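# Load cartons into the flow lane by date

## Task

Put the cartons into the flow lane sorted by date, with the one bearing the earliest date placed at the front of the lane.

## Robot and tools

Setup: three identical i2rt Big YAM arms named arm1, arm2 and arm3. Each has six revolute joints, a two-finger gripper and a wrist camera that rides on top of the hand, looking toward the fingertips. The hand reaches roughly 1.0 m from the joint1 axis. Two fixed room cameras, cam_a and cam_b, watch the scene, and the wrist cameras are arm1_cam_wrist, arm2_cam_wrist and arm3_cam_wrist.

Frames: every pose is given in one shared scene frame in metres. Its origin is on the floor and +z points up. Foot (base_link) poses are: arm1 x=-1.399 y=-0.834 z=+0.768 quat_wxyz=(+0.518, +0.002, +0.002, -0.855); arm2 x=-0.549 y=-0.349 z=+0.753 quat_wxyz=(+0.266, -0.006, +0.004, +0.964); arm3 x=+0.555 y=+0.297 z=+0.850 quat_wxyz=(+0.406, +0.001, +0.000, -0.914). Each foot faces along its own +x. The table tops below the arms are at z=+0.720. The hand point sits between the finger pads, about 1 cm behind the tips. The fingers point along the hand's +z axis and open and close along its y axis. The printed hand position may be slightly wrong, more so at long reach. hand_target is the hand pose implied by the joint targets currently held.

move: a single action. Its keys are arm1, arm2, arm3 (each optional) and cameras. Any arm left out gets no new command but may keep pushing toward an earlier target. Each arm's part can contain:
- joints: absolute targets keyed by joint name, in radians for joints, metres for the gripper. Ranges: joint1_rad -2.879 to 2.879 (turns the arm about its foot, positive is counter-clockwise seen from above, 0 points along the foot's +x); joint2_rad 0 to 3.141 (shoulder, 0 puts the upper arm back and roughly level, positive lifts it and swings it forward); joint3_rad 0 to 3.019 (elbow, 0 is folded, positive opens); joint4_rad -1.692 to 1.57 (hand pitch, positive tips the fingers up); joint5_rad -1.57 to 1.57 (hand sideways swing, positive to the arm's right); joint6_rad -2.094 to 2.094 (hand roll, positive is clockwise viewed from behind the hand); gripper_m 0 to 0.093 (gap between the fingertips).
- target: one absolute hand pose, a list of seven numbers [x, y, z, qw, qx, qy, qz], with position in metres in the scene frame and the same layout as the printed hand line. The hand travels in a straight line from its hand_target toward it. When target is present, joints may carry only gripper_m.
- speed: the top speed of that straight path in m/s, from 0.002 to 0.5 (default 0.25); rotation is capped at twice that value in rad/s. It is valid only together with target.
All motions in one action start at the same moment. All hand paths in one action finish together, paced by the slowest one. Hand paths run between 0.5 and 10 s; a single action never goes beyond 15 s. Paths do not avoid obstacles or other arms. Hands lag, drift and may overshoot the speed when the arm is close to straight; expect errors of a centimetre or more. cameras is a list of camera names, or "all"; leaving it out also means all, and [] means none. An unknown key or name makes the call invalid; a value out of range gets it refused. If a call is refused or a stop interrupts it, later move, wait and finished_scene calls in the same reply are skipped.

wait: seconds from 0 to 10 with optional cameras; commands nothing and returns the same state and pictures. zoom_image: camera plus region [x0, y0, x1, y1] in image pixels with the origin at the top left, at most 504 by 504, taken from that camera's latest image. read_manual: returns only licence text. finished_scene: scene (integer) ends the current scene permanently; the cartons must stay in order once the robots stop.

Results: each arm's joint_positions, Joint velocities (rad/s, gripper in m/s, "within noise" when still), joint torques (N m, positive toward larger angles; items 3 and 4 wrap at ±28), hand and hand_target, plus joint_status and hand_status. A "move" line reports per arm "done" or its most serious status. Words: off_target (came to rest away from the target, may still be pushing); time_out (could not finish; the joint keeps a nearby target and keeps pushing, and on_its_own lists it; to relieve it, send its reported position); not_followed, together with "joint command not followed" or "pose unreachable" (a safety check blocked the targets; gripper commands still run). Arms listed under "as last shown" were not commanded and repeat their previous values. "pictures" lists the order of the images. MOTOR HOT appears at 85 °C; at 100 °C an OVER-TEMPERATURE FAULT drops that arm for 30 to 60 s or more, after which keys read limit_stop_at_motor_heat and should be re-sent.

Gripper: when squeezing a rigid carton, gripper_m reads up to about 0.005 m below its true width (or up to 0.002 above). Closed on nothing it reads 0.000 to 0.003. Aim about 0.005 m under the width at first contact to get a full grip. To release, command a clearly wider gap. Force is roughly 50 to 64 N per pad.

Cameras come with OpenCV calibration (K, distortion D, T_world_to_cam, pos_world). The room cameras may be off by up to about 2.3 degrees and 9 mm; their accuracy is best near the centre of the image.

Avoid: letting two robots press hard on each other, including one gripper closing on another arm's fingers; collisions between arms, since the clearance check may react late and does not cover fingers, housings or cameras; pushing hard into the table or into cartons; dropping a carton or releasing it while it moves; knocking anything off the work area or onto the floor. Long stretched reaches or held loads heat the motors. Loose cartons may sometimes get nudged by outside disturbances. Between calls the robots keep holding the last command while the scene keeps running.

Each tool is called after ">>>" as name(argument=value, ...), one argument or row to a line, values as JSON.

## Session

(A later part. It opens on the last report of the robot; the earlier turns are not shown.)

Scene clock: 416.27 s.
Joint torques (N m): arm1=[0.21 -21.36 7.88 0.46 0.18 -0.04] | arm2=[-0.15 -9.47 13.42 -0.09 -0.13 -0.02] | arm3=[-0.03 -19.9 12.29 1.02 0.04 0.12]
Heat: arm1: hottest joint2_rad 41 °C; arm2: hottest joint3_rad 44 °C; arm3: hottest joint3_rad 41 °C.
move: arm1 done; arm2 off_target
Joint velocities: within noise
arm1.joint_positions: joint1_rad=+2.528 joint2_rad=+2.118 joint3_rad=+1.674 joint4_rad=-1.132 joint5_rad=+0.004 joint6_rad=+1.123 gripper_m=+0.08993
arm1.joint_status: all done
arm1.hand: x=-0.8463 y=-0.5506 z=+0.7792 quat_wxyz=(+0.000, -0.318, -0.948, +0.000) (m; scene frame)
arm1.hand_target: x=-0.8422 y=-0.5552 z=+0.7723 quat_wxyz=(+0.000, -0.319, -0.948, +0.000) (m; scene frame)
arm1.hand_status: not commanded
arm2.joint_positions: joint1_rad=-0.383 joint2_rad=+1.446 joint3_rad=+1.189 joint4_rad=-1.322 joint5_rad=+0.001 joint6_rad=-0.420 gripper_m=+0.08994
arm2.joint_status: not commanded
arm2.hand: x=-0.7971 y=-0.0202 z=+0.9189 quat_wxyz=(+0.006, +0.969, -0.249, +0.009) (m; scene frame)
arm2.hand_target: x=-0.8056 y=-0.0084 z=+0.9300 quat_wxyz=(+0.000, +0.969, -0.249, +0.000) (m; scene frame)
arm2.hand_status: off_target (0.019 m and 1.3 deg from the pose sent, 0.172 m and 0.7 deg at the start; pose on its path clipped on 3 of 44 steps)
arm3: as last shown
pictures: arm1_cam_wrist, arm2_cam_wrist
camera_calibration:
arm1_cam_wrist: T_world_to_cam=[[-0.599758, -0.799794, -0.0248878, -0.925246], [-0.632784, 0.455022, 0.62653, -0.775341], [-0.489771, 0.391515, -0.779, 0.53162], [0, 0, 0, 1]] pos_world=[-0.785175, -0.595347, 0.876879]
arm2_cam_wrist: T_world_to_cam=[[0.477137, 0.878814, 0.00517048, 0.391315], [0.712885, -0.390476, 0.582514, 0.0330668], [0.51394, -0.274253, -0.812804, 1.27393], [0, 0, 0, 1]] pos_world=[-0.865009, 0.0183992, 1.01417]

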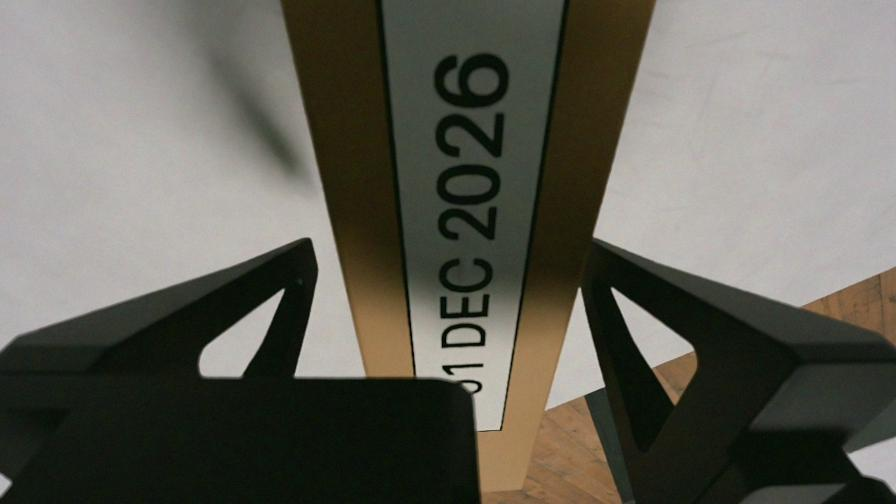

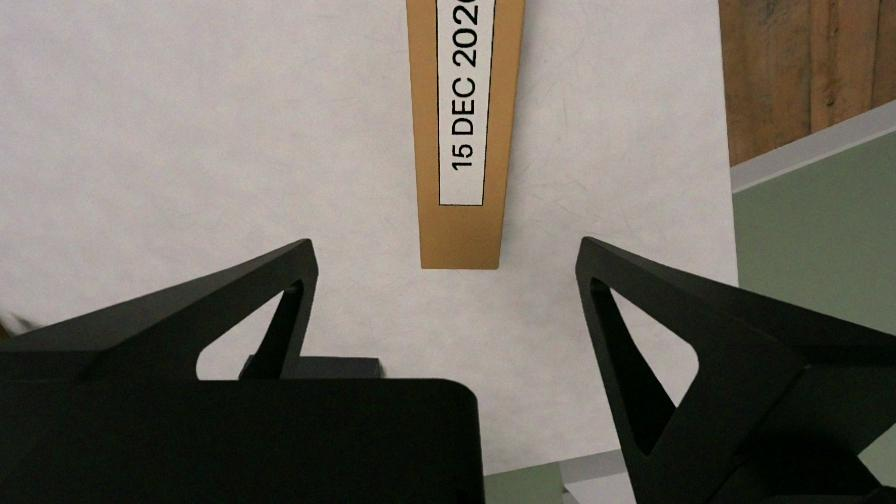

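>>> move(
  arm1={"target": [-0.83, -0.545, 0.95, 0.0, 0.319, 0.948, 0.0], "speed": 0.3},
  cameras=["arm1_cam_wrist"],
)

Scene clock: 422.73 s.
Joint torques (N m): arm1=[0.73 -21.19 12.66 -0.29 0.18 0.04] | arm2=[-0.09 -9.35 13.38 -0.09 -0.13 -0.02] | arm3=[0.03 -20.01 12.25 1.1 0.03 0.11]
Heat: arm1: hottest joint2_rad 42 °C; arm2: hottest joint3_rad 45 °C; arm3: hottest joint3_rad 41 °C.
move: arm1 off_target
Joint velocities: within noise
arm1.joint_positions: joint1_rad=+2.528 joint2_rad=+2.042 joint3_rad=+1.973 joint4_rad=-1.540 joint5_rad=+0.004 joint6_rad=+1.123 gripper_m=+0.08994
arm1.joint_status: not commanded
arm1.hand: x=-0.8421 y=-0.5492 z=+0.9356 quat_wxyz=(+0.012, -0.318, -0.948, +0.012) (m; scene frame)
arm1.hand_target: x=-0.8307 y=-0.5455 z=+0.9501 quat_wxyz=(+0.000, -0.319, -0.948, +0.000) (m; scene frame)
arm1.hand_status: off_target (0.019 m and 1.9 deg from the pose sent, 0.172 m and 0.1 deg at the start; pose on its path clipped on 7 of 53 steps)
arm2, arm3: as last shown
arm2.hand: x=-0.7971 y=-0.0203 z=+0.9189 quat_wxyz=(+0.006, +0.969, -0.249, +0.009) (m; scene frame)
pictures: arm1_cam_wrist
camera_calibration:
arm1_cam_wrist: T_world_to_cam=[[-0.599988, -0.799991, 0.00529313, -0.946226], [-0.613913, 0.464653, 0.638129, -0.861144], [-0.512957, 0.37962, -0.769911, 0.620369], [0, 0, 0, 1]] pos_world=[-0.77817, -0.592344, 1.03216]

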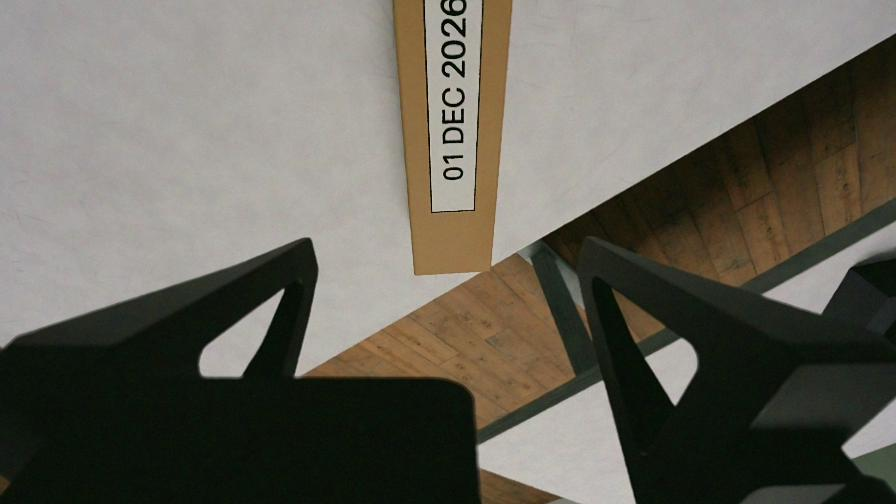

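>>> move(
  arm1={"joints": {"joint1_rad": 1.0, "joint2_rad": 1.5, "joint3_rad": 1.7, "joint4_rad": -1.5, "joint6_rad": 0.0}},
  arm2={"joints": {"joint1_rad": 1.128, "joint2_rad": 1.297, "joint3_rad": 1.067, "joint4_rad": -1.331, "joint5_rad": 0.0, "joint6_rad": 1.239}},
  cameras=["arm2_cam_wrist", "cam_a"],
)

Scene clock: 433.43 s.
Joint torques (N m): arm1=[0.79 -14.68 9.73 0.59 0.01 -0.05] | arm2=[0.5 -7.65 8.42 0.02 0.07 0.06] | arm3=[0.03 -20.13 12.26 1.09 0.04 0.12]
Heat: arm1: hottest joint2_rad 43 °C; arm2: hottest joint3_rad 45 °C; arm3: hottest joint3_rad 41 °C.
move: arm1 done; arm2 done
Joint velocities: within noise
arm1.joint_positions: joint1_rad=+1.005 joint2_rad=+1.501 joint3_rad=+1.693 joint4_rad=-1.501 joint5_rad=+0.005 joint6_rad=+0.009 gripper_m=+0.08995
arm1.joint_status: all done
arm1.hand: x=-1.1494 y=-1.2710 z=+1.1146 quat_wxyz=(-0.112, -0.500, -0.856, +0.064) (m; scene frame)
arm1.hand_target: x=-1.1509 y=-1.2732 z=+1.1177 quat_wxyz=(-0.115, -0.498, -0.857, +0.067) (m; scene frame)
arm1.hand_status: not commanded
arm2.joint_positions: joint1_rad=+1.121 joint2_rad=+1.292 joint3_rad=+1.086 joint4_rad=-1.324 joint5_rad=+0.000 joint6_rad=+1.228 gripper_m=+0.08995
arm2.joint_status: all done
arm2.hand: x=-0.8573 y=-0.5480 z=+0.9421 quat_wxyz=(+0.020, +0.948, -0.318, -0.006) (m; scene frame)
arm2.hand_target: x=-0.8492 y=-0.5460 z=+0.9332 quat_wxyz=(+0.008, +0.948, -0.320, +0.003) (m; scene frame)
arm2.hand_status: not commanded
arm3: as last shown
pictures: arm2_cam_wrist, cam_a
camera_calibration:
arm2_cam_wrist: T_world_to_cam=[[0.598611, 0.800516, -0.0289816, 0.977153], [0.670051, -0.480569, 0.56576, -0.213875], [0.438972, -0.358089, -0.82406, 1.07932], [0, 0, 0, 1]] pos_world=[-0.915418, -0.498516, 1.03875]

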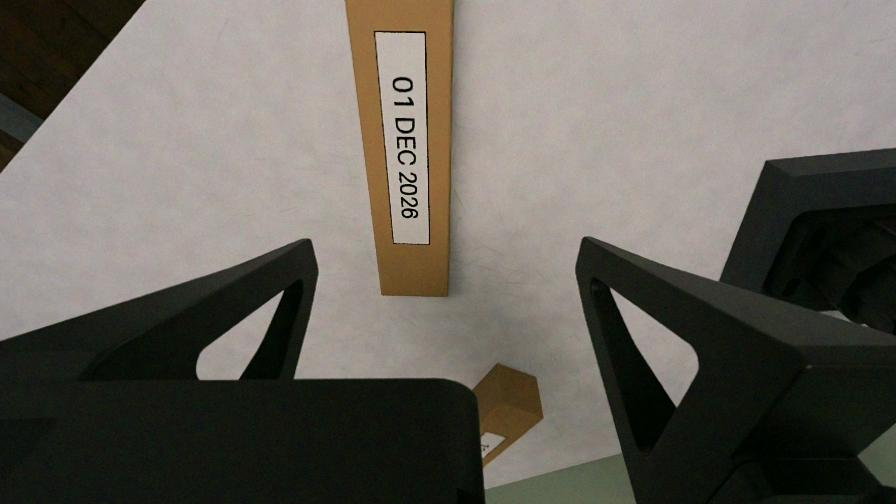

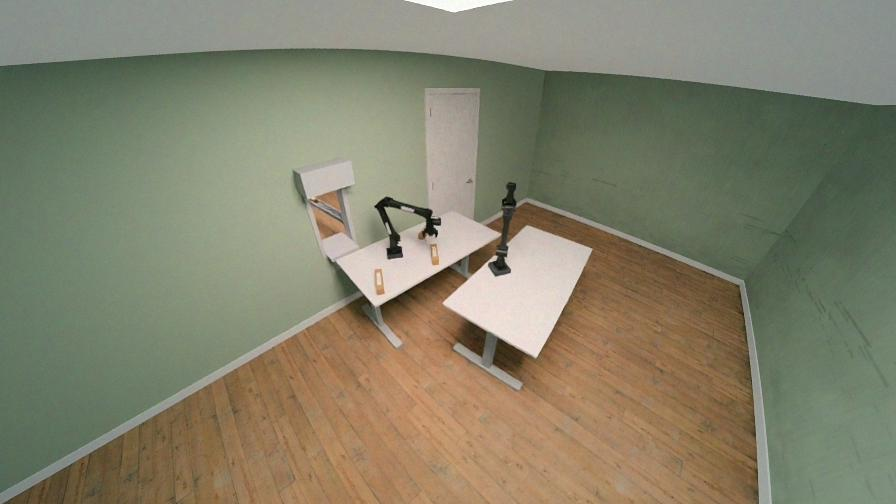

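>>> move(
  arm2={"target": [-0.859, -0.581, 0.80, 0.0, -0.947, 0.3214, 0.0], "speed": 0.3},
  cameras=["arm2_cam_wrist"],
)

Scene clock: 441.03 s.
Joint torques (N m): arm1=[0.26 -14.74 9.8 0.58 0.01 -0.06] | arm2=[0.73 -9 8.23 0.69 0.15 0.15] | arm3=[-0.09 -19.96 12.26 1.09 0.03 0.12]
Heat: arm1: hottest joint3_rad 43 °C; arm2: hottest joint3_rad 45 °C; arm3: hottest joint3_rad 42 °C.
move: arm2 done
Joint velocities: within noise
arm1: as last shown
arm2.joint_positions: joint1_rad=+1.180 joint2_rad=+1.517 joint3_rad=+0.922 joint4_rad=-0.971 joint5_rad=+0.013 joint6_rad=+1.294 gripper_m=+0.08995
arm2.joint_status: not commanded
arm2.hand: x=-0.8608 y=-0.5776 z=+0.8052 quat_wxyz=(+0.002, +0.947, -0.321, +0.000) (m; scene frame)
arm2.hand_target: x=-0.8589 y=-0.5809 z=+0.8000 quat_wxyz=(+0.000, +0.947, -0.321, +0.000) (m; scene frame)
arm2.hand_status: done (0.006 m and 0.3 deg from the pose sent, 0.146 m and 2.4 deg at the start)
arm3.joint_positions: joint1_rad=+0.976 joint2_rad=+1.550 joint3_rad=+1.374 joint4_rad=-0.773 joint5_rad=+0.000 joint6_rad=-0.006 gripper_m=+0.09400
arm3.joint_status: not commanded
arm3.hand: x=+0.6972 y=-0.2866 z=+1.0938 quat_wxyz=(-0.241, -0.585, -0.751, +0.189) (m; scene frame)
arm3.hand_target: x=+0.6957 y=-0.2853 z=+1.0998 quat_wxyz=(-0.243, -0.588, -0.748, +0.190) (m; scene frame)
arm3.hand_status: not commanded
pictures: arm2_cam_wrist
camera_calibration:
arm2_cam_wrist: T_world_to_cam=[[0.604157, 0.796826, 0.0079625, 0.971996], [0.654211, -0.501681, 0.565971, -0.174329], [0.454975, -0.336726, -0.824386, 0.983808], [0, 0, 0, 1]] pos_world=[-0.920799, -0.530695, 0.901964]

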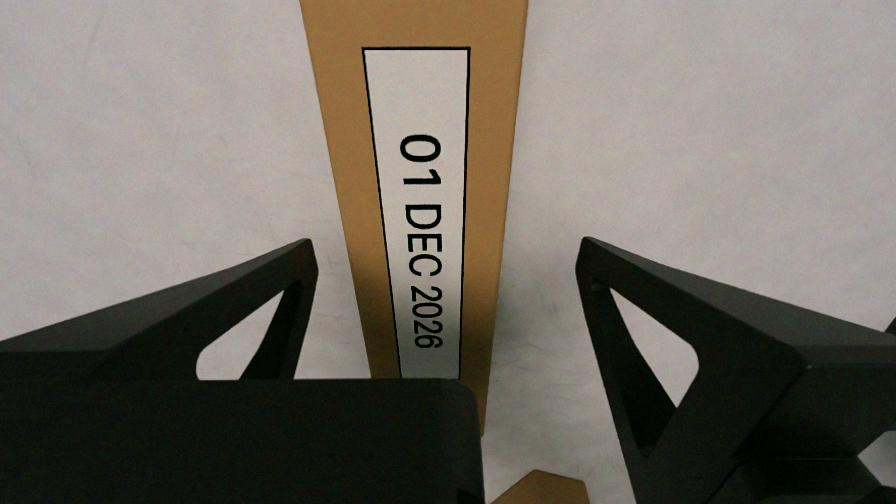

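>>> move(
  arm2={"target": [-0.864, -0.587, 0.757, 0.0, -0.947, 0.3214, 0.0], "speed": 0.2},
  cameras=["arm2_cam_wrist"],
)

>>> move(
  arm2={"joints": {"gripper_m": 0.056}},
  cameras=[],
)

Scene clock: 444.67 s.
Joint torques (N m): arm1=[0.38 -14.86 9.78 0.59 0.02 -0.06] | arm2=[0.85 -9.64 7.04 0.72 0.15 0.1] | arm3=[0.03 -20.01 12.26 1.11 0.02 0.12]
Heat: arm1: hottest joint3_rad 44 °C; arm2: hottest joint3_rad 45 °C; arm3: hottest joint3_rad 42 °C.
move: arm2 done
Joint velocities: within noise
arm1, arm3: as last shown
arm2.joint_positions: joint1_rad=+1.181 joint2_rad=+1.611 joint3_rad=+0.904 joint4_rad=-0.850 joint5_rad=+0.013 joint6_rad=+1.297 gripper_m=+0.08995
arm2.joint_status: not commanded
arm2.hand: x=-0.8696 y=-0.5854 z=+0.7649 quat_wxyz=(+0.006, +0.947, -0.322, -0.003) (m; scene frame)
arm2.hand_target: x=-0.8640 y=-0.5868 z=+0.7572 quat_wxyz=(+0.000, +0.947, -0.321, +0.000) (m; scene frame)
arm2.hand_status: done (0.010 m and 0.8 deg from the pose sent, 0.049 m and 0.3 deg at the start)
pictures: arm2_cam_wrist
camera_calibration:
arm2_cam_wrist: T_world_to_cam=[[0.605807, 0.795612, -0.0000369208, 0.990668], [0.657127, -0.500333, 0.563783, -0.144689], [0.448534, -0.341568, -0.825923, 0.944699], [0, 0, 0, 1]] pos_world=[-0.928804, -0.537901, 0.861859]

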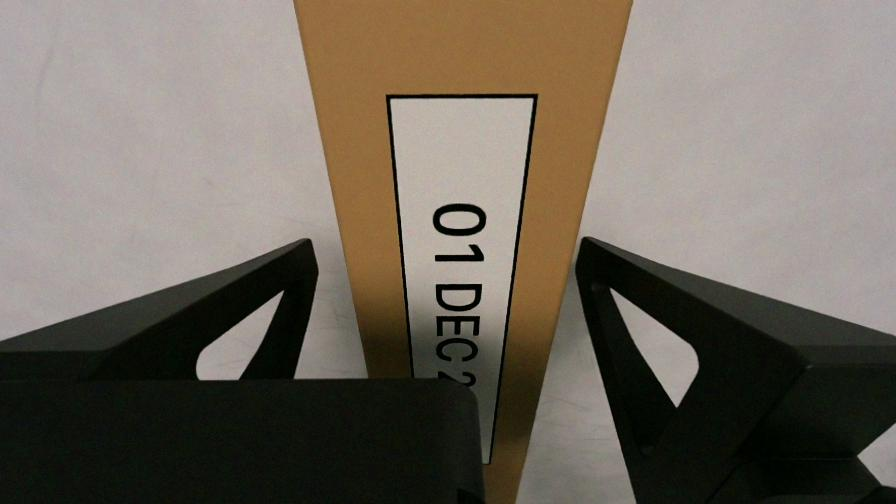

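Scene clock: 445.27 s.
Joint torques (N m): arm1=[0.32 -14.86 9.77 0.58 0.01 -0.06] | arm2=[0.85 -9.7 7.08 0.68 0.09 0.09] | arm3=[0.03 -19.96 12.26 1.06 0.03 0.12]
Heat: arm1: hottest joint3_rad 44 °C; arm2: hottest joint3_rad 45 °C; arm3: hottest joint3_rad 42 °C.
move: arm2 off_target
Joint velocities: within noise
arm1, arm3: as last shown
arm2.joint_positions: joint1_rad=+1.181 joint2_rad=+1.611 joint3_rad=+0.903 joint4_rad=-0.850 joint5_rad=+0.015 joint6_rad=+1.297 gripper_m=+0.06094
arm2.joint_status: gripper_m off_target (ended at +0.06096, target +0.05600)
arm2.hand: x=-0.8696 y=-0.5851 z=+0.7648 quat_wxyz=(+0.005, +0.947, -0.322, -0.004) (m; scene frame)
arm2.hand_target: x=-0.8640 y=-0.5868 z=+0.7572 quat_wxyz=(+0.000, +0.947, -0.321, +0.000) (m; scene frame)
arm2.hand_status: not commanded
pictures: none
No camera images: "cameras" was empty.

>>> move(
  arm2={"target": [-0.862, -0.585, 0.94, 0.0, -0.947, 0.3214, 0.0], "speed": 0.4},
  cameras=[],
)

>>> move(
  arm2={"joints": {"joint1_rad": -1.68, "joint2_rad": 1.452, "joint3_rad": 1.22, "joint4_rad": -1.301, "joint5_rad": 0.0, "joint6_rad": 0.923}},
  cameras=["arm2_cam_wrist", "arm3_cam_wrist", "cam_a", "cam_b"],
)

Scene clock: 452.50 s.
Joint torques (N m): arm1=[0.32 -14.74 9.8 0.58 0.02 -0.06] | arm2=[0.85 -8.76 14.67 -0.36 0.05 0.08] | arm3=[-0.03 -20.19 12.23 1.1 0.02 0.13]
Heat: arm1: hottest joint3_rad 44 °C; arm2: hottest joint3_rad 45 °C; arm3: hottest joint3_rad 42 °C.
move: arm2 off_target
Joint velocities: within noise
arm1, arm3: as last shown
arm2.joint_positions: joint1_rad=+1.188 joint2_rad=+1.378 joint3_rad=+1.100 joint4_rad=-1.343 joint5_rad=+0.015 joint6_rad=+1.303 gripper_m=+0.06094
arm2.joint_status: not commanded
arm2.hand: x=-0.8476 y=-0.5688 z=+0.9177 quat_wxyz=(-0.021, +0.947, -0.321, +0.014) (m; scene frame)
arm2.hand_target: x=-0.8609 y=-0.5843 z=+0.9400 quat_wxyz=(+0.001, +0.947, -0.321, +0.000) (m; scene frame)
arm2.hand_status: off_target (0.031 m and 2.9 deg from the pose sent, 0.175 m and 0.7 deg at the start; pose on its path clipped on 7 of 44 steps)
pictures: none
No camera images: "cameras" was empty.

Scene clock: 455.00 s.
Joint torques (N m): arm1=[0.32 -14.8 9.8 0.59 0.01 -0.06] | arm2=[-0.38 -11.99 12.79 -0.2 -0.04 -0.11] | arm3=[-0.03 -20.07 12.29 1.1 0.02 0.13]
Heat: arm1: hottest joint3_rad 44 °C; arm2: hottest joint3_rad 46 °C; arm3: hottest joint3_rad 42 °C.
move: arm2 done
Joint velocities: within noise
arm1, arm3: as last shown
arm2.joint_positions: joint1_rad=-1.678 joint2_rad=+1.466 joint3_rad=+1.179 joint4_rad=-1.291 joint5_rad=+0.003 joint6_rad=+0.934 gripper_m=+0.06098
arm2.joint_status: all done
arm2.hand: x=-0.2999 y=-0.0170 z=+0.9121 quat_wxyz=(-0.004, -0.005, -1.000, +0.009) (m; scene frame)
arm2.hand_target: x=-0.2929 y=-0.0084 z=+0.9326 quat_wxyz=(-0.016, -0.001, -1.000, -0.009) (m; scene frame)
arm2.hand_status: not commanded
pictures: arm2_cam_wrist, arm3_cam_wrist, cam_a, cam_b
camera_calibration:
arm2_cam_wrist: T_world_to_cam=[[-0.00477847, -0.99949, 0.0315761, -0.0491643], [-0.82881, 0.0216261, 0.559113, -0.750118], [-0.55951, -0.0234989, -0.82849, 0.710351], [0, 0, 0, 1]] pos_world=[-0.224491, -0.0162247, 1.00947]
arm3_cam_wrist: T_world_to_cam=[[-0.972499, -0.232705, -0.0097123, 0.622836], [-0.232838, 0.97238, 0.0162062, 0.425076], [0.0056728, 0.0180219, -0.999821, 1.21787], [0, 0, 0, 1]] pos_world=[0.697773, -0.290347, 1.21682]

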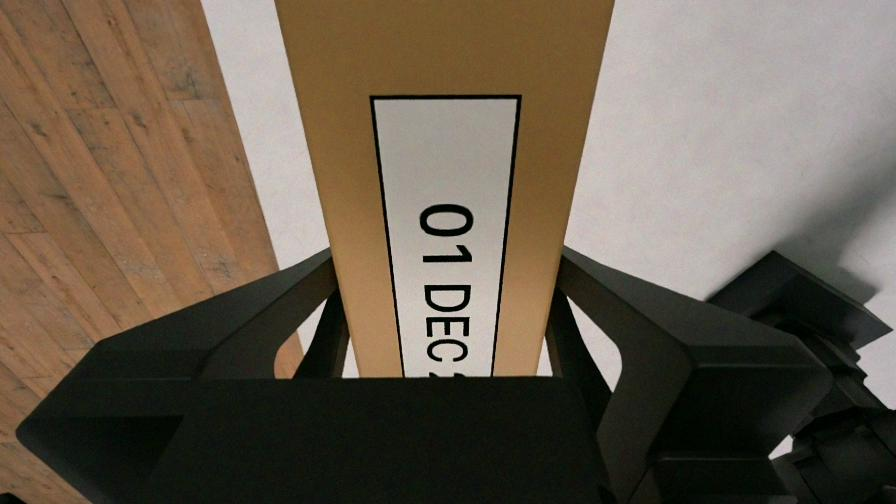

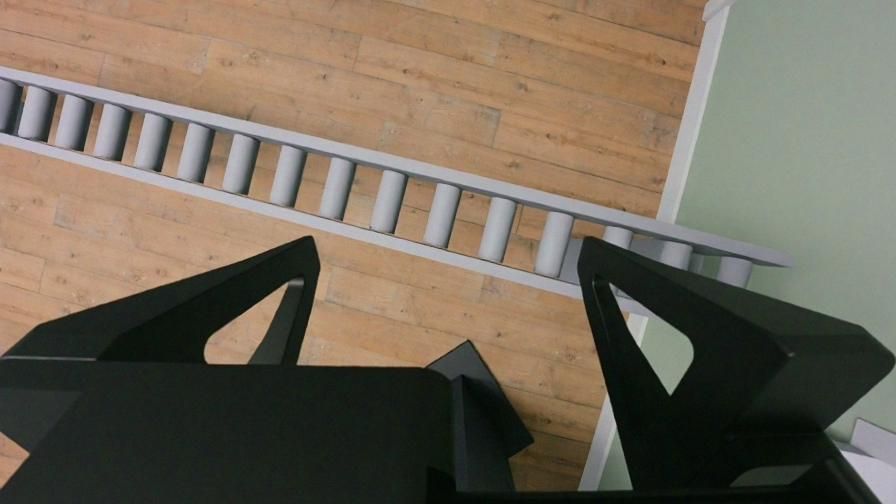

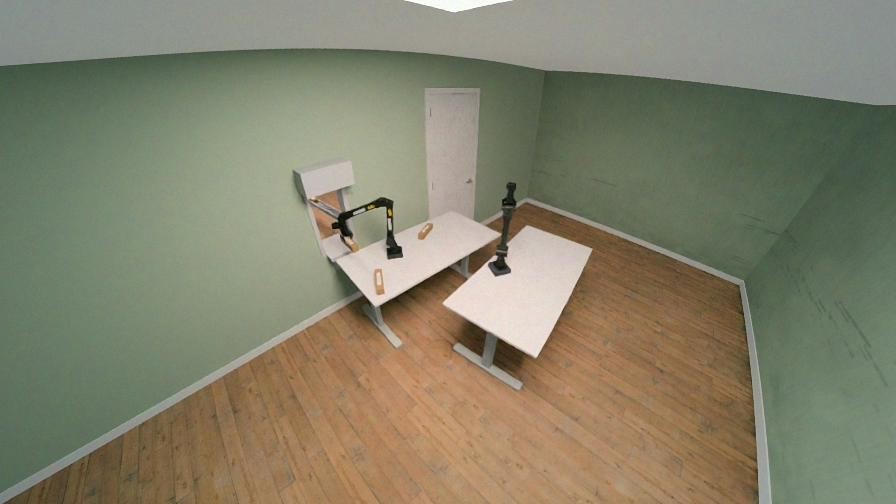

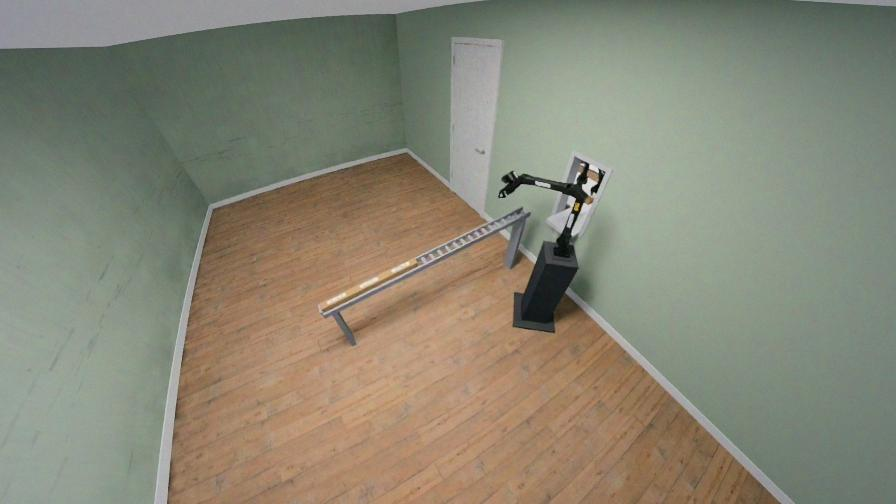

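>>> zoom_image(
  camera="cam_a",
  region=[280, 150, 420, 280],
)

>>> zoom_image(
  camera="cam_b",
  region=[490, 140, 630, 270],
)

Scaled by 3.600 from the camera's 896x504 image, which has a finer 1280x720 frame.

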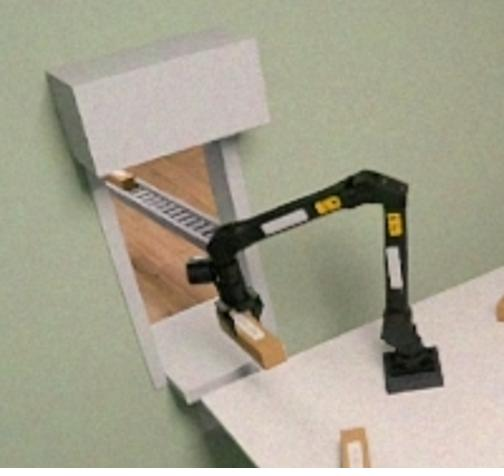

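Scaled by 3.600 from the camera's 896x504 image, which has a finer 1280x720 frame.

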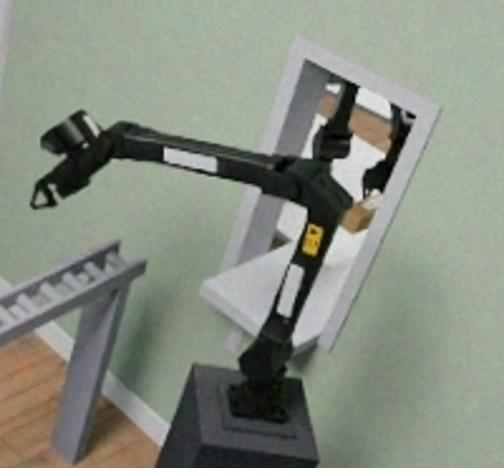

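>>> move(
  arm3={"joints": {"joint1_rad": -0.227, "joint2_rad": 1.145, "joint3_rad": 1.002, "joint4_rad": -0.799, "joint5_rad": 0.0, "joint6_rad": 0.0}},
  cameras=["arm3_cam_wrist"],
)

Scene clock: 463.57 s.
Joint torques (N m): arm1=[0.32 -14.8 9.78 0.58 0.02 -0.06] | arm2=[-0.32 -11.99 12.81 -0.18 -0.04 -0.11] | arm3=[-0.56 -11.11 11.74 1.01 0.04 0.13]
Heat: arm1: hottest joint3_rad 44 °C; arm2: hottest joint3_rad 48 °C; arm3: hottest joint3_rad 42 °C.
move: arm3 done
Joint velocities: within noise
arm1, arm2: as last shown
arm3.joint_positions: joint1_rad=-0.219 joint2_rad=+1.146 joint3_rad=+1.007 joint4_rad=-0.790 joint5_rad=+0.000 joint6_rad=-0.006 gripper_m=+0.09401
arm3.joint_status: all done
arm3.hand: x=+0.1843 y=+0.0354 z=+1.1028 quat_wxyz=(-0.095, -0.903, -0.291, +0.300) (m; scene frame)
arm3.hand_target: x=+0.1847 y=+0.0403 z=+1.0994 quat_wxyz=(-0.093, -0.907, -0.285, +0.294) (m; scene frame)
arm3.hand_status: not commanded
pictures: arm3_cam_wrist
camera_calibration:
arm3_cam_wrist: T_world_to_cam=[[-0.573772, 0.818972, -0.00845956, 0.0868656], [0.819009, 0.573778, -0.00196376, -0.167223], [0.00324564, -0.0080552, -0.999962, 1.22543], [0, 0, 0, 1]] pos_world=[0.182821, 0.0346795, 1.22579]

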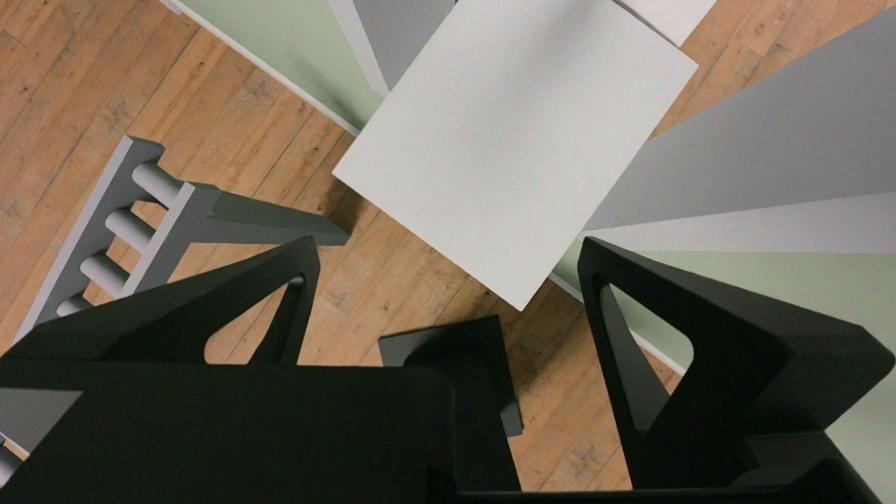

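>>> move(
  arm2={"target": [0.03, -0.005, 0.88, 0.0, 0.0, 1.0, 0.0], "speed": 0.25},
  cameras=["arm2_cam_wrist", "arm3_cam_wrist"],
)

Scene clock: 480.47 s.
Joint torques (N m): arm1=[0.38 -14.74 9.77 0.61 0.01 -0.06] | arm2=[-0.21 -20.01 15.61 -0.31 -0.1 -0.11] | arm3=[-0.44 -11.16 11.74 1.02 0.04 0.12]
Heat: arm1: hottest joint3_rad 44 °C; arm2: hottest joint3_rad 51 °C; arm3: hottest joint3_rad 44 °C.
move: arm2 off_target
Joint velocities: within noise
arm1, arm3: as last shown
arm2.joint_positions: joint1_rad=-2.071 joint2_rad=+2.159 joint3_rad=+2.009 joint4_rad=-1.473 joint5_rad=-0.012 joint6_rad=+0.542 gripper_m=+0.06098
arm2.joint_status: not commanded
arm2.hand: x=+0.0128 y=-0.0160 z=+0.8597 quat_wxyz=(+0.021, -0.006, -1.000, +0.014) (m; scene frame)
arm2.hand_target: x=+0.0285 y=-0.0058 z=+0.8804 quat_wxyz=(-0.001, +0.000, -1.000, +0.000) (m; scene frame)
arm2.hand_status: off_target (0.029 m and 3.0 deg from the pose sent, 0.332 m and 1.3 deg at the start)
pictures: arm2_cam_wrist, arm3_cam_wrist
camera_calibration:
arm2_cam_wrist: T_world_to_cam=[[-0.00599366, -0.999119, 0.0415469, -0.0535678], [-0.800254, 0.0297061, 0.598925, -0.496128], [-0.599631, -0.0296583, -0.799727, 0.817696], [0, 0, 0, 1]] pos_world=[0.092967, -0.014531, 0.953302]
arm3_cam_wrist: T_world_to_cam=[[-0.573772, 0.818972, -0.00845956, 0.0868656], [0.819009, 0.573778, -0.00196376, -0.167223], [0.00324564, -0.0080552, -0.999962, 1.22543], [0, 0, 0, 1]] pos_world=[0.182821, 0.0346795, 1.22579]

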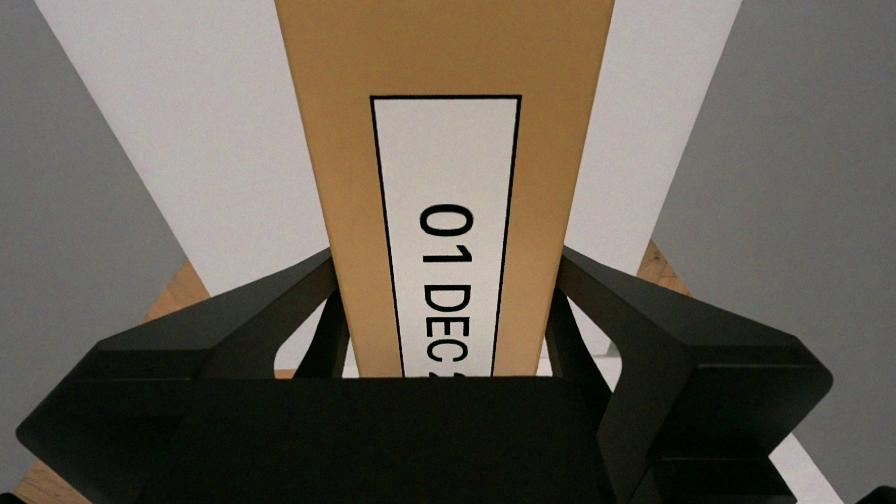

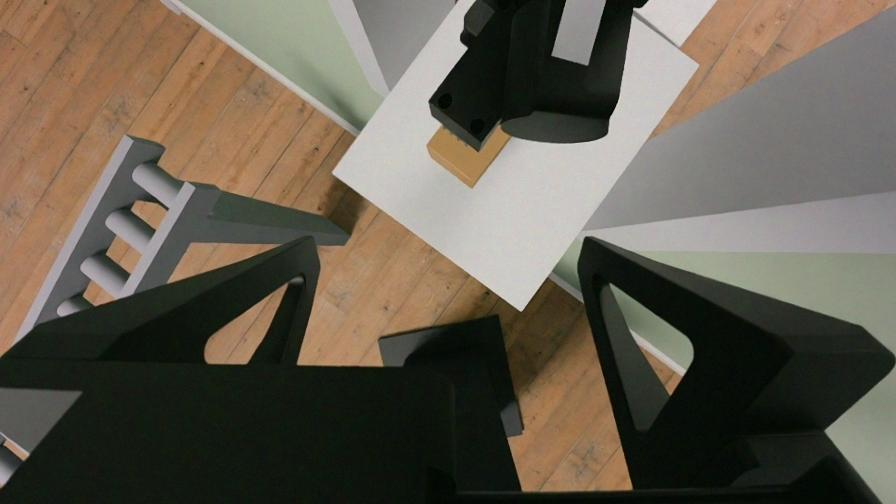

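>>> move(
  arm2={"target": [0.03, -0.005, 0.81, 0.0, 0.0, 1.0, 0.0], "speed": 0.15},
  cameras=["arm3_cam_wrist"],
)

>>> move(
  arm2={"target": [0.03, -0.005, 0.79, 0.0, 0.0, 1.0, 0.0], "speed": 0.08},
  cameras=[],
)

Scene clock: 488.73 s.
Joint torques (N m): arm1=[0.38 -14.8 9.8 0.59 0.02 -0.06] | arm2=[-0.15 -22.65 9.68 0.62 -0.09 -0.11] | arm3=[-0.38 -11.11 11.74 0.96 0.04 0.11]
Heat: arm1: hottest joint3_rad 45 °C; arm2: hottest joint3_rad 52 °C; arm3: hottest joint3_rad 44 °C.
move: arm2 done
Joint velocities: within noise
arm1.joint_positions: joint1_rad=+1.005 joint2_rad=+1.501 joint3_rad=+1.693 joint4_rad=-1.501 joint5_rad=+0.005 joint6_rad=+0.009 gripper_m=+0.08995
arm1.joint_status: not commanded
arm1.hand: x=-1.1494 y=-1.2710 z=+1.1146 quat_wxyz=(-0.112, -0.500, -0.856, +0.064) (m; scene frame)
arm1.hand_target: x=-1.1509 y=-1.2732 z=+1.1177 quat_wxyz=(-0.115, -0.498, -0.857, +0.067) (m; scene frame)
arm1.hand_status: not commanded
arm2.joint_positions: joint1_rad=-2.071 joint2_rad=+2.216 joint3_rad=+1.970 joint4_rad=-1.338 joint5_rad=-0.012 joint6_rad=+0.542 gripper_m=+0.06098
arm2.joint_status: not commanded
arm2.hand: x=+0.0288 y=-0.0074 z=+0.8081 quat_wxyz=(+0.004, -0.006, -1.000, +0.004) (m; scene frame)
arm2.hand_target: x=+0.0299 y=-0.0049 z=+0.8100 quat_wxyz=(+0.000, +0.000, -1.000, +0.000) (m; scene frame)
arm2.hand_status: done (0.003 m and 0.9 deg from the pose sent, 0.054 m and 3.0 deg at the start)
arm3: as last shown
pictures: arm3_cam_wrist
camera_calibration:
arm3_cam_wrist: T_world_to_cam=[[-0.573772, 0.818972, -0.00845956, 0.0868656], [0.819009, 0.573778, -0.00196376, -0.167223], [0.00324564, -0.0080552, -0.999962, 1.22543], [0, 0, 0, 1]] pos_world=[0.182821, 0.0346795, 1.22579]

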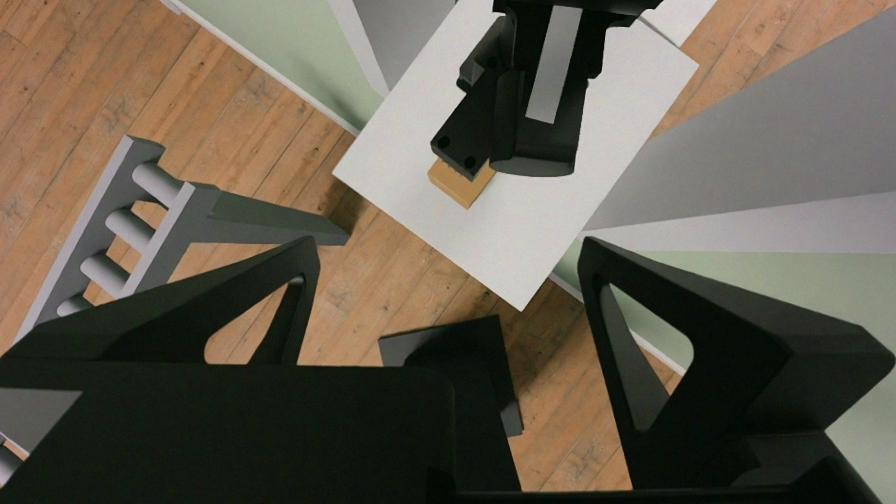

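Scene clock: 489.73 s.
Joint torques (N m): arm1=[0.44 -14.8 9.78 0.59 0.01 -0.06] | arm2=[-0.09 -21.54 9.31 0.81 -0.09 -0.1] | arm3=[-0.62 -11.11 11.7 1.01 0.04 0.13]
Heat: arm1: hottest joint3_rad 45 °C; arm2: hottest joint3_rad 51 °C; arm3: hottest joint3_rad 44 °C.
move: arm2 done
Joint velocities: within noise
arm1, arm3: as last shown
arm2.joint_positions: joint1_rad=-2.071 joint2_rad=+2.221 joint3_rad=+1.949 joint4_rad=-1.297 joint5_rad=-0.012 joint6_rad=+0.542 gripper_m=+0.06098
arm2.joint_status: not commanded
arm2.hand: x=+0.0311 y=-0.0063 z=+0.7971 quat_wxyz=(-0.003, -0.005, -1.000, +0.000) (m; scene frame)
arm2.hand_target: x=+0.0299 y=-0.0050 z=+0.7901 quat_wxyz=(+0.000, +0.000, -1.000, +0.000) (m; scene frame)
arm2.hand_status: done (0.007 m and 0.7 deg from the pose sent, 0.018 m and 0.9 deg at the start)
pictures: none
No camera images: "cameras" was empty.

>>> move(
  arm2={"target": [0.03, -0.005, 0.778, 0.0, 0.0, 1.0, 0.0], "speed": 0.08},
  cameras=["arm3_cam_wrist"],
)

Scene clock: 494.87 s.
Joint torques (N m): arm1=[0.32 -14.8 9.8 0.58 0.01 -0.06] | arm2=[-0.09 -21.13 9.03 0.7 -0.09 -0.1] | arm3=[-0.44 -11.16 11.66 1.03 0.03 0.12]
Heat: arm1: hottest joint3_rad 45 °C; arm2: hottest joint3_rad 51 °C; arm3: hottest joint3_rad 45 °C.
move: arm2 off_target
Joint velocities: within noise
arm1, arm3: as last shown
arm2.joint_positions: joint1_rad=-2.071 joint2_rad=+2.226 joint3_rad=+1.938 joint4_rad=-1.273 joint5_rad=-0.012 joint6_rad=+0.542 gripper_m=+0.06098
arm2.joint_status: not commanded
arm2.hand: x=+0.0324 y=-0.0056 z=+0.7899 quat_wxyz=(-0.006, -0.005, -1.000, -0.002) (m; scene frame)
arm2.hand_target: x=+0.0298 y=-0.0050 z=+0.7780 quat_wxyz=(+0.000, +0.000, -1.000, +0.000) (m; scene frame)
arm2.hand_status: off_target (0.012 m and 1.0 deg from the pose sent, 0.019 m and 0.7 deg at the start)
pictures: arm3_cam_wrist
camera_calibration:
arm3_cam_wrist: T_world_to_cam=[[-0.573772, 0.818972, -0.00845956, 0.0868656], [0.819009, 0.573778, -0.00196376, -0.167223], [0.00324564, -0.0080552, -0.999962, 1.22543], [0, 0, 0, 1]] pos_world=[0.182821, 0.0346795, 1.22579]

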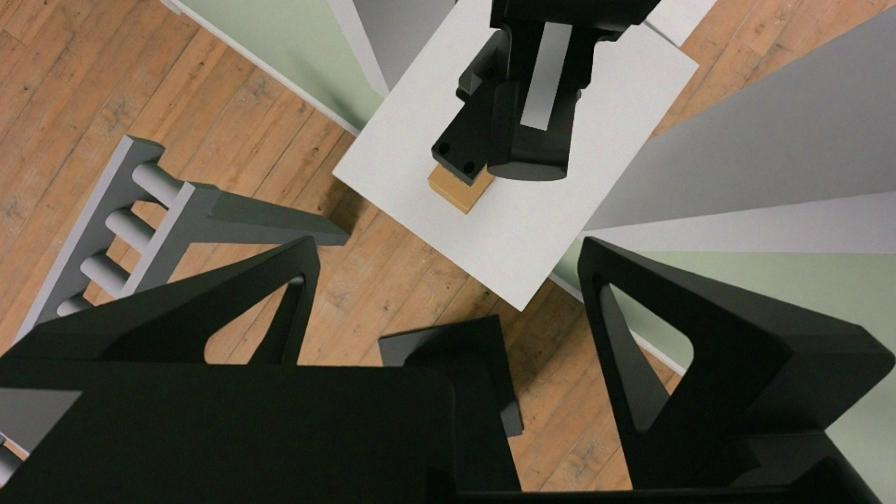

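>>> move(
  arm2={"joints": {"gripper_m": 0.09}},
  cameras=["arm2_cam_wrist", "arm3_cam_wrist"],
)

Scene clock: 509.03 s.
Joint torques (N m): arm1=[0.32 -14.8 9.78 0.61 0.01 -0.06] | arm2=[-0.15 -19.9 8.87 0.69 -0.06 -0.1] | arm3=[-0.56 -11.11 11.67 1.06 0.04 0.11]
Heat: arm1: hottest joint3_rad 45 °C; arm2: hottest joint3_rad 50 °C; arm3: hottest joint3_rad 45 °C.
move: arm2 done
Joint velocities: within noise
arm1, arm3: as last shown
arm2.joint_positions: joint1_rad=-2.071 joint2_rad=+2.226 joint3_rad=+1.938 joint4_rad=-1.273 joint5_rad=-0.013 joint6_rad=+0.542 gripper_m=+0.08986
arm2.joint_status: all done
arm2.hand: x=+0.0324 y=-0.0055 z=+0.7899 quat_wxyz=(-0.006, -0.005, -1.000, -0.002) (m; scene frame)
arm2.hand_target: x=+0.0298 y=-0.0050 z=+0.7780 quat_wxyz=(+0.000, +0.000, -1.000, +0.000) (m; scene frame)
arm2.hand_status: not commanded
pictures: arm2_cam_wrist, arm3_cam_wrist
camera_calibration:
arm2_cam_wrist: T_world_to_cam=[[-0.00609958, -0.999946, 0.0083627, -0.0138721], [-0.831315, 0.00971848, 0.555716, -0.403951], [-0.555768, -0.0035624, -0.83133, 0.797469], [0, 0, 0, 1]] pos_world=[0.107312, -0.0071047, 0.887558]
arm3_cam_wrist: T_world_to_cam=[[-0.573772, 0.818972, -0.00845956, 0.0868656], [0.819009, 0.573778, -0.00196376, -0.167223], [0.00324564, -0.0080552, -0.999962, 1.22543], [0, 0, 0, 1]] pos_world=[0.182821, 0.0346795, 1.22579]

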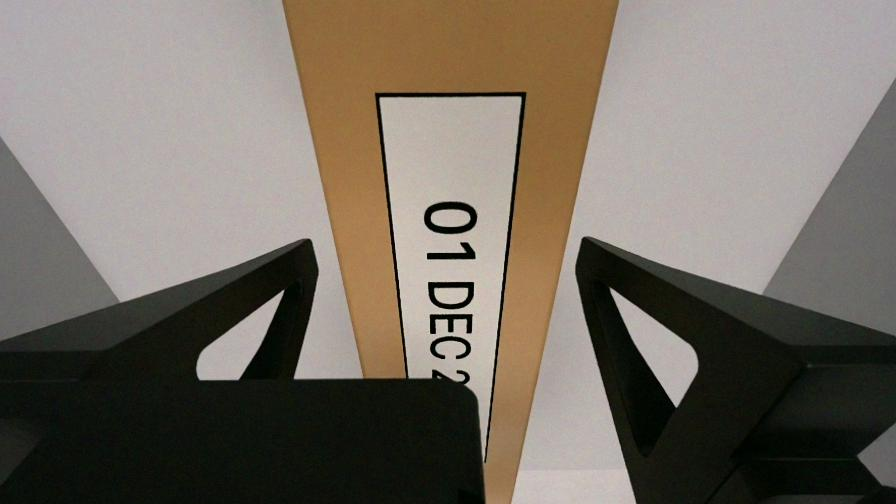

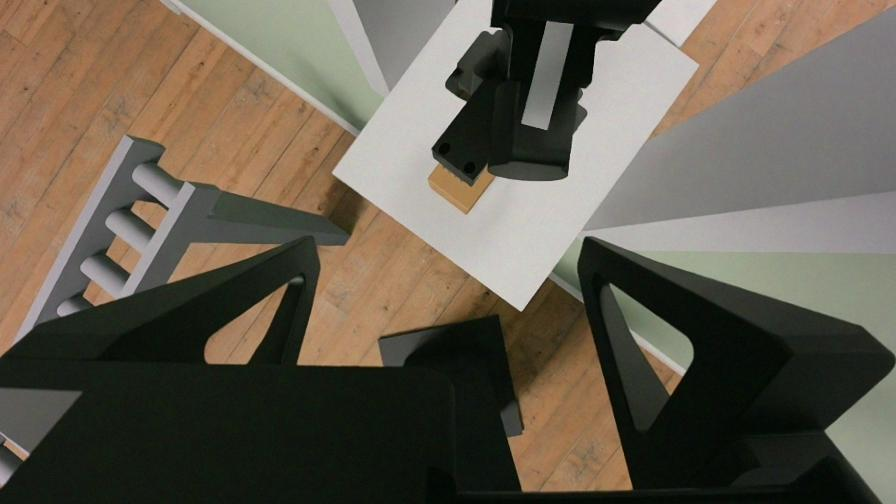

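>>> move(
  arm2={"target": [0.03, -0.005, 0.93, 0, 0, -1, 0], "speed": 0.3},
  cameras=[],
)

>>> move(
  arm2={"target": [-0.32, -0.015, 0.95, 0, 0, -1, 0], "speed": 0.4},
  cameras=["arm3_cam_wrist", "arm2_cam_wrist"],
)

Scene clock: 514.33 s.
Joint torques (N m): arm1=[0.38 -14.8 9.8 0.59 0.02 -0.06] | arm2=[-0.26 -20.19 14.26 -0.13 -0.05 -0.12] | arm3=[-0.73 -11.05 11.71 1.05 0.04 0.12]
Heat: arm1: hottest joint3_rad 45 °C; arm2: hottest joint3_rad 50 °C; arm3: hottest joint3_rad 45 °C.
move: arm2 off_target
Joint velocities: within noise
arm1, arm3: as last shown
arm2.joint_positions: joint1_rad=-2.071 joint2_rad=+2.147 joint3_rad=+2.158 joint4_rad=-1.606 joint5_rad=-0.013 joint6_rad=+0.540 gripper_m=+0.08994
arm2.joint_status: not commanded
arm2.hand: x=+0.0190 y=-0.0111 z=+0.9236 quat_wxyz=(+0.009, -0.005, -1.000, +0.007) (m; scene frame)
arm2.hand_target: x=+0.0293 y=-0.0053 z=+0.9300 quat_wxyz=(-0.001, +0.000, -1.000, +0.000) (m; scene frame)
arm2.hand_status: off_target (0.014 m and 1.4 deg from the pose sent, 0.140 m and 1.0 deg at the start; pose on its path clipped on 1 of 50 steps)
pictures: none
No camera images: "cameras" was empty.

Scene clock: 516.37 s.
Joint torques (N m): arm1=[0.32 -14.86 9.77 0.58 0.02 -0.06] | arm2=[0.32 -10.05 8.77 0.75 0.12 0.07] | arm3=[-0.38 -11.22 11.77 1.02 0.02 0.12]
Heat: arm1: hottest joint3_rad 45 °C; arm2: hottest joint3_rad 50 °C; arm3: hottest joint3_rad 45 °C.
move: arm2 done
Joint velocities: within noise
arm1, arm3: as last shown
arm2.joint_positions: joint1_rad=-1.651 joint2_rad=+1.407 joint3_rad=+1.237 joint4_rad=-1.391 joint5_rad=-0.016 joint6_rad=+0.947 gripper_m=+0.08994
arm2.joint_status: not commanded
arm2.hand: x=-0.3168 y=-0.0148 z=+0.9565 quat_wxyz=(-0.001, +0.002, -1.000, -0.003) (m; scene frame)
arm2.hand_target: x=-0.3199 y=-0.0150 z=+0.9502 quat_wxyz=(+0.000, +0.000, -1.000, +0.000) (m; scene frame)
arm2.hand_status: done (0.007 m and 0.5 deg from the pose sent, 0.340 m and 1.4 deg at the start)
pictures: arm2_cam_wrist, arm3_cam_wrist
camera_calibration:
arm2_cam_wrist: T_world_to_cam=[[0.00926807, -0.999935, 0.00662237, -0.0201536], [-0.826158, -0.00392595, 0.563424, -0.792618], [-0.563362, -0.010693, -0.826141, 0.734436], [0, 0, 0, 1]] pos_world=[-0.240888, -0.0154107, 1.05346]
arm3_cam_wrist: T_world_to_cam=[[-0.573772, 0.818972, -0.00845956, 0.0868656], [0.819009, 0.573778, -0.00196376, -0.167223], [0.00324564, -0.0080552, -0.999962, 1.22543], [0, 0, 0, 1]] pos_world=[0.182821, 0.0346795, 1.22579]

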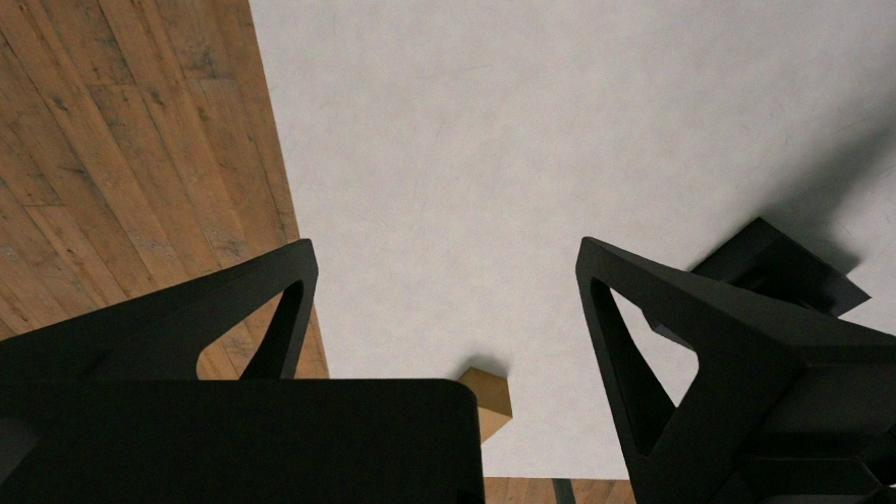

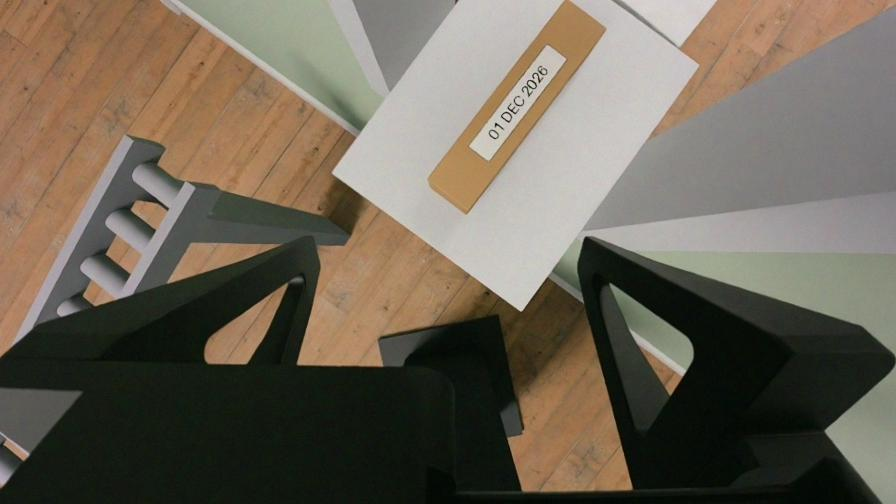

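>>> move(
  arm3={"joints": {"joint1_rad": -0.110, "joint2_rad": 1.667, "joint3_rad": 1.10, "joint4_rad": -1.004, "joint5_rad": 0, "joint6_rad": 0.726, "gripper_m": 0.09}},
  cameras=[],
)

>>> move(
  arm3={"target": [-0.005, 0.0, 0.90, 0, -1, 0, 0], "speed": 0.3},
  cameras=["arm3_cam_wrist", "cam_b"],
)

Scene clock: 540.23 s.
Joint torques (N m): arm1=[0.32 -14.86 9.78 0.59 0.01 -0.06] | arm2=[0.32 -9.99 8.76 0.72 0.12 0.09] | arm3=[0.5 -17.26 11.81 0.1 0.07 0.14]
Heat: arm1: hottest joint3_rad 45 °C; arm2: hottest joint3_rad 48 °C; arm3: hottest joint3_rad 45 °C.
move: arm3 done
Joint velocities: within noise
arm1, arm2: as last shown
arm2.joint_positions: joint1_rad=-1.651 joint2_rad=+1.407 joint3_rad=+1.237 joint4_rad=-1.391 joint5_rad=-0.016 joint6_rad=+0.948 gripper_m=+0.08994
arm3.joint_positions: joint1_rad=-0.113 joint2_rad=+1.665 joint3_rad=+1.069 joint4_rad=-0.996 joint5_rad=+0.000 joint6_rad=+0.717 gripper_m=+0.09009
arm3.joint_status: all done
arm3.hand: x=+0.2272 y=+0.0093 z=+0.8906 quat_wxyz=(+0.007, -1.000, -0.003, -0.009) (m; scene frame)
arm3.hand_target: x=+0.2195 y=+0.0003 z=+0.8992 quat_wxyz=(+0.000, -1.000, +0.000, -0.001) (m; scene frame)
arm3.hand_status: not commanded
pictures: none
No camera images: "cameras" was empty.

Scene clock: 542.03 s.
Joint torques (N m): arm1=[0.26 -14.74 9.78 0.58 0.01 -0.06] | arm2=[0.32 -10.05 8.77 0.75 0.12 0.09] | arm3=[0.03 -23.47 14.6 0.01 0.1 -0.04]
Heat: arm1: hottest joint3_rad 45 °C; arm2: hottest joint3_rad 48 °C; arm3: hottest joint3_rad 45 °C.
move: arm3 off_target
Joint velocities: within noise
arm1, arm2: as last shown
arm3.joint_positions: joint1_rad=-0.344 joint2_rad=+2.067 joint3_rad=+1.717 joint4_rad=-1.223 joint5_rad=+0.001 joint6_rad=+0.498 gripper_m=+0.09009
arm3.joint_status: not commanded
arm3.hand: x=+0.0077 y=+0.0051 z=+0.9032 quat_wxyz=(+0.001, -1.000, +0.003, -0.002) (m; scene frame)
arm3.hand_target: x=-0.0045 y=+0.0004 z=+0.9000 quat_wxyz=(+0.000, -1.000, +0.000, +0.000) (m; scene frame)
arm3.hand_status: off_target (0.014 m and 0.4 deg from the pose sent, 0.232 m and 1.3 deg at the start)
pictures: arm3_cam_wrist, cam_b
camera_calibration:
arm3_cam_wrist: T_world_to_cam=[[0.0218076, 0.999762, -0.000430314, -0.00400598], [0.800751, -0.0172089, 0.59875, -0.544992], [0.5986, -0.0134018, -0.800936, 0.841792], [0, 0, 0, 1]] pos_world=[-0.067406, 0.00590789, 1.00053]

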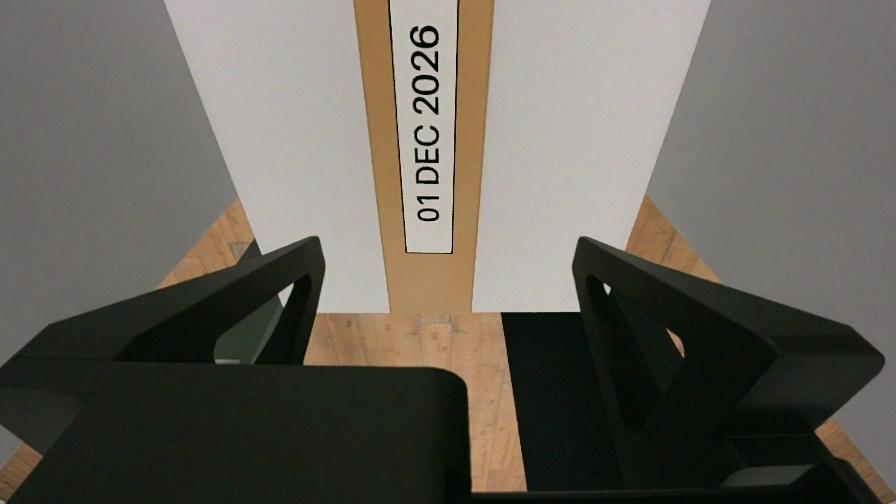

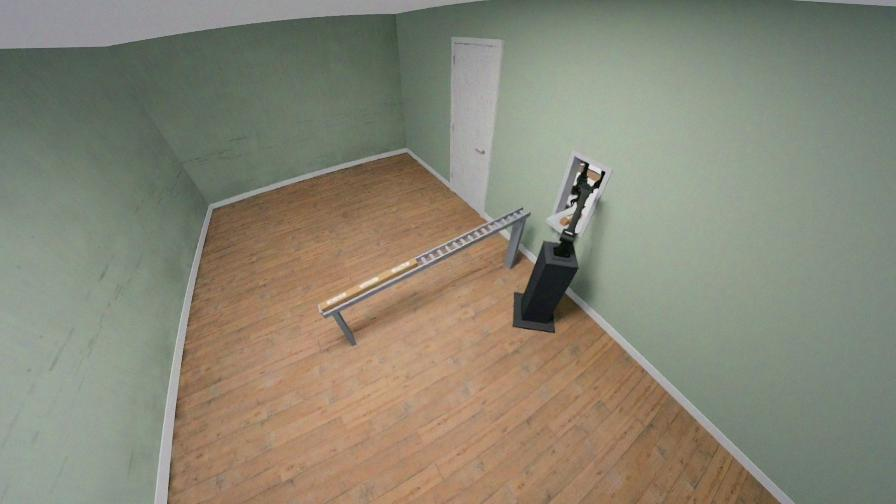

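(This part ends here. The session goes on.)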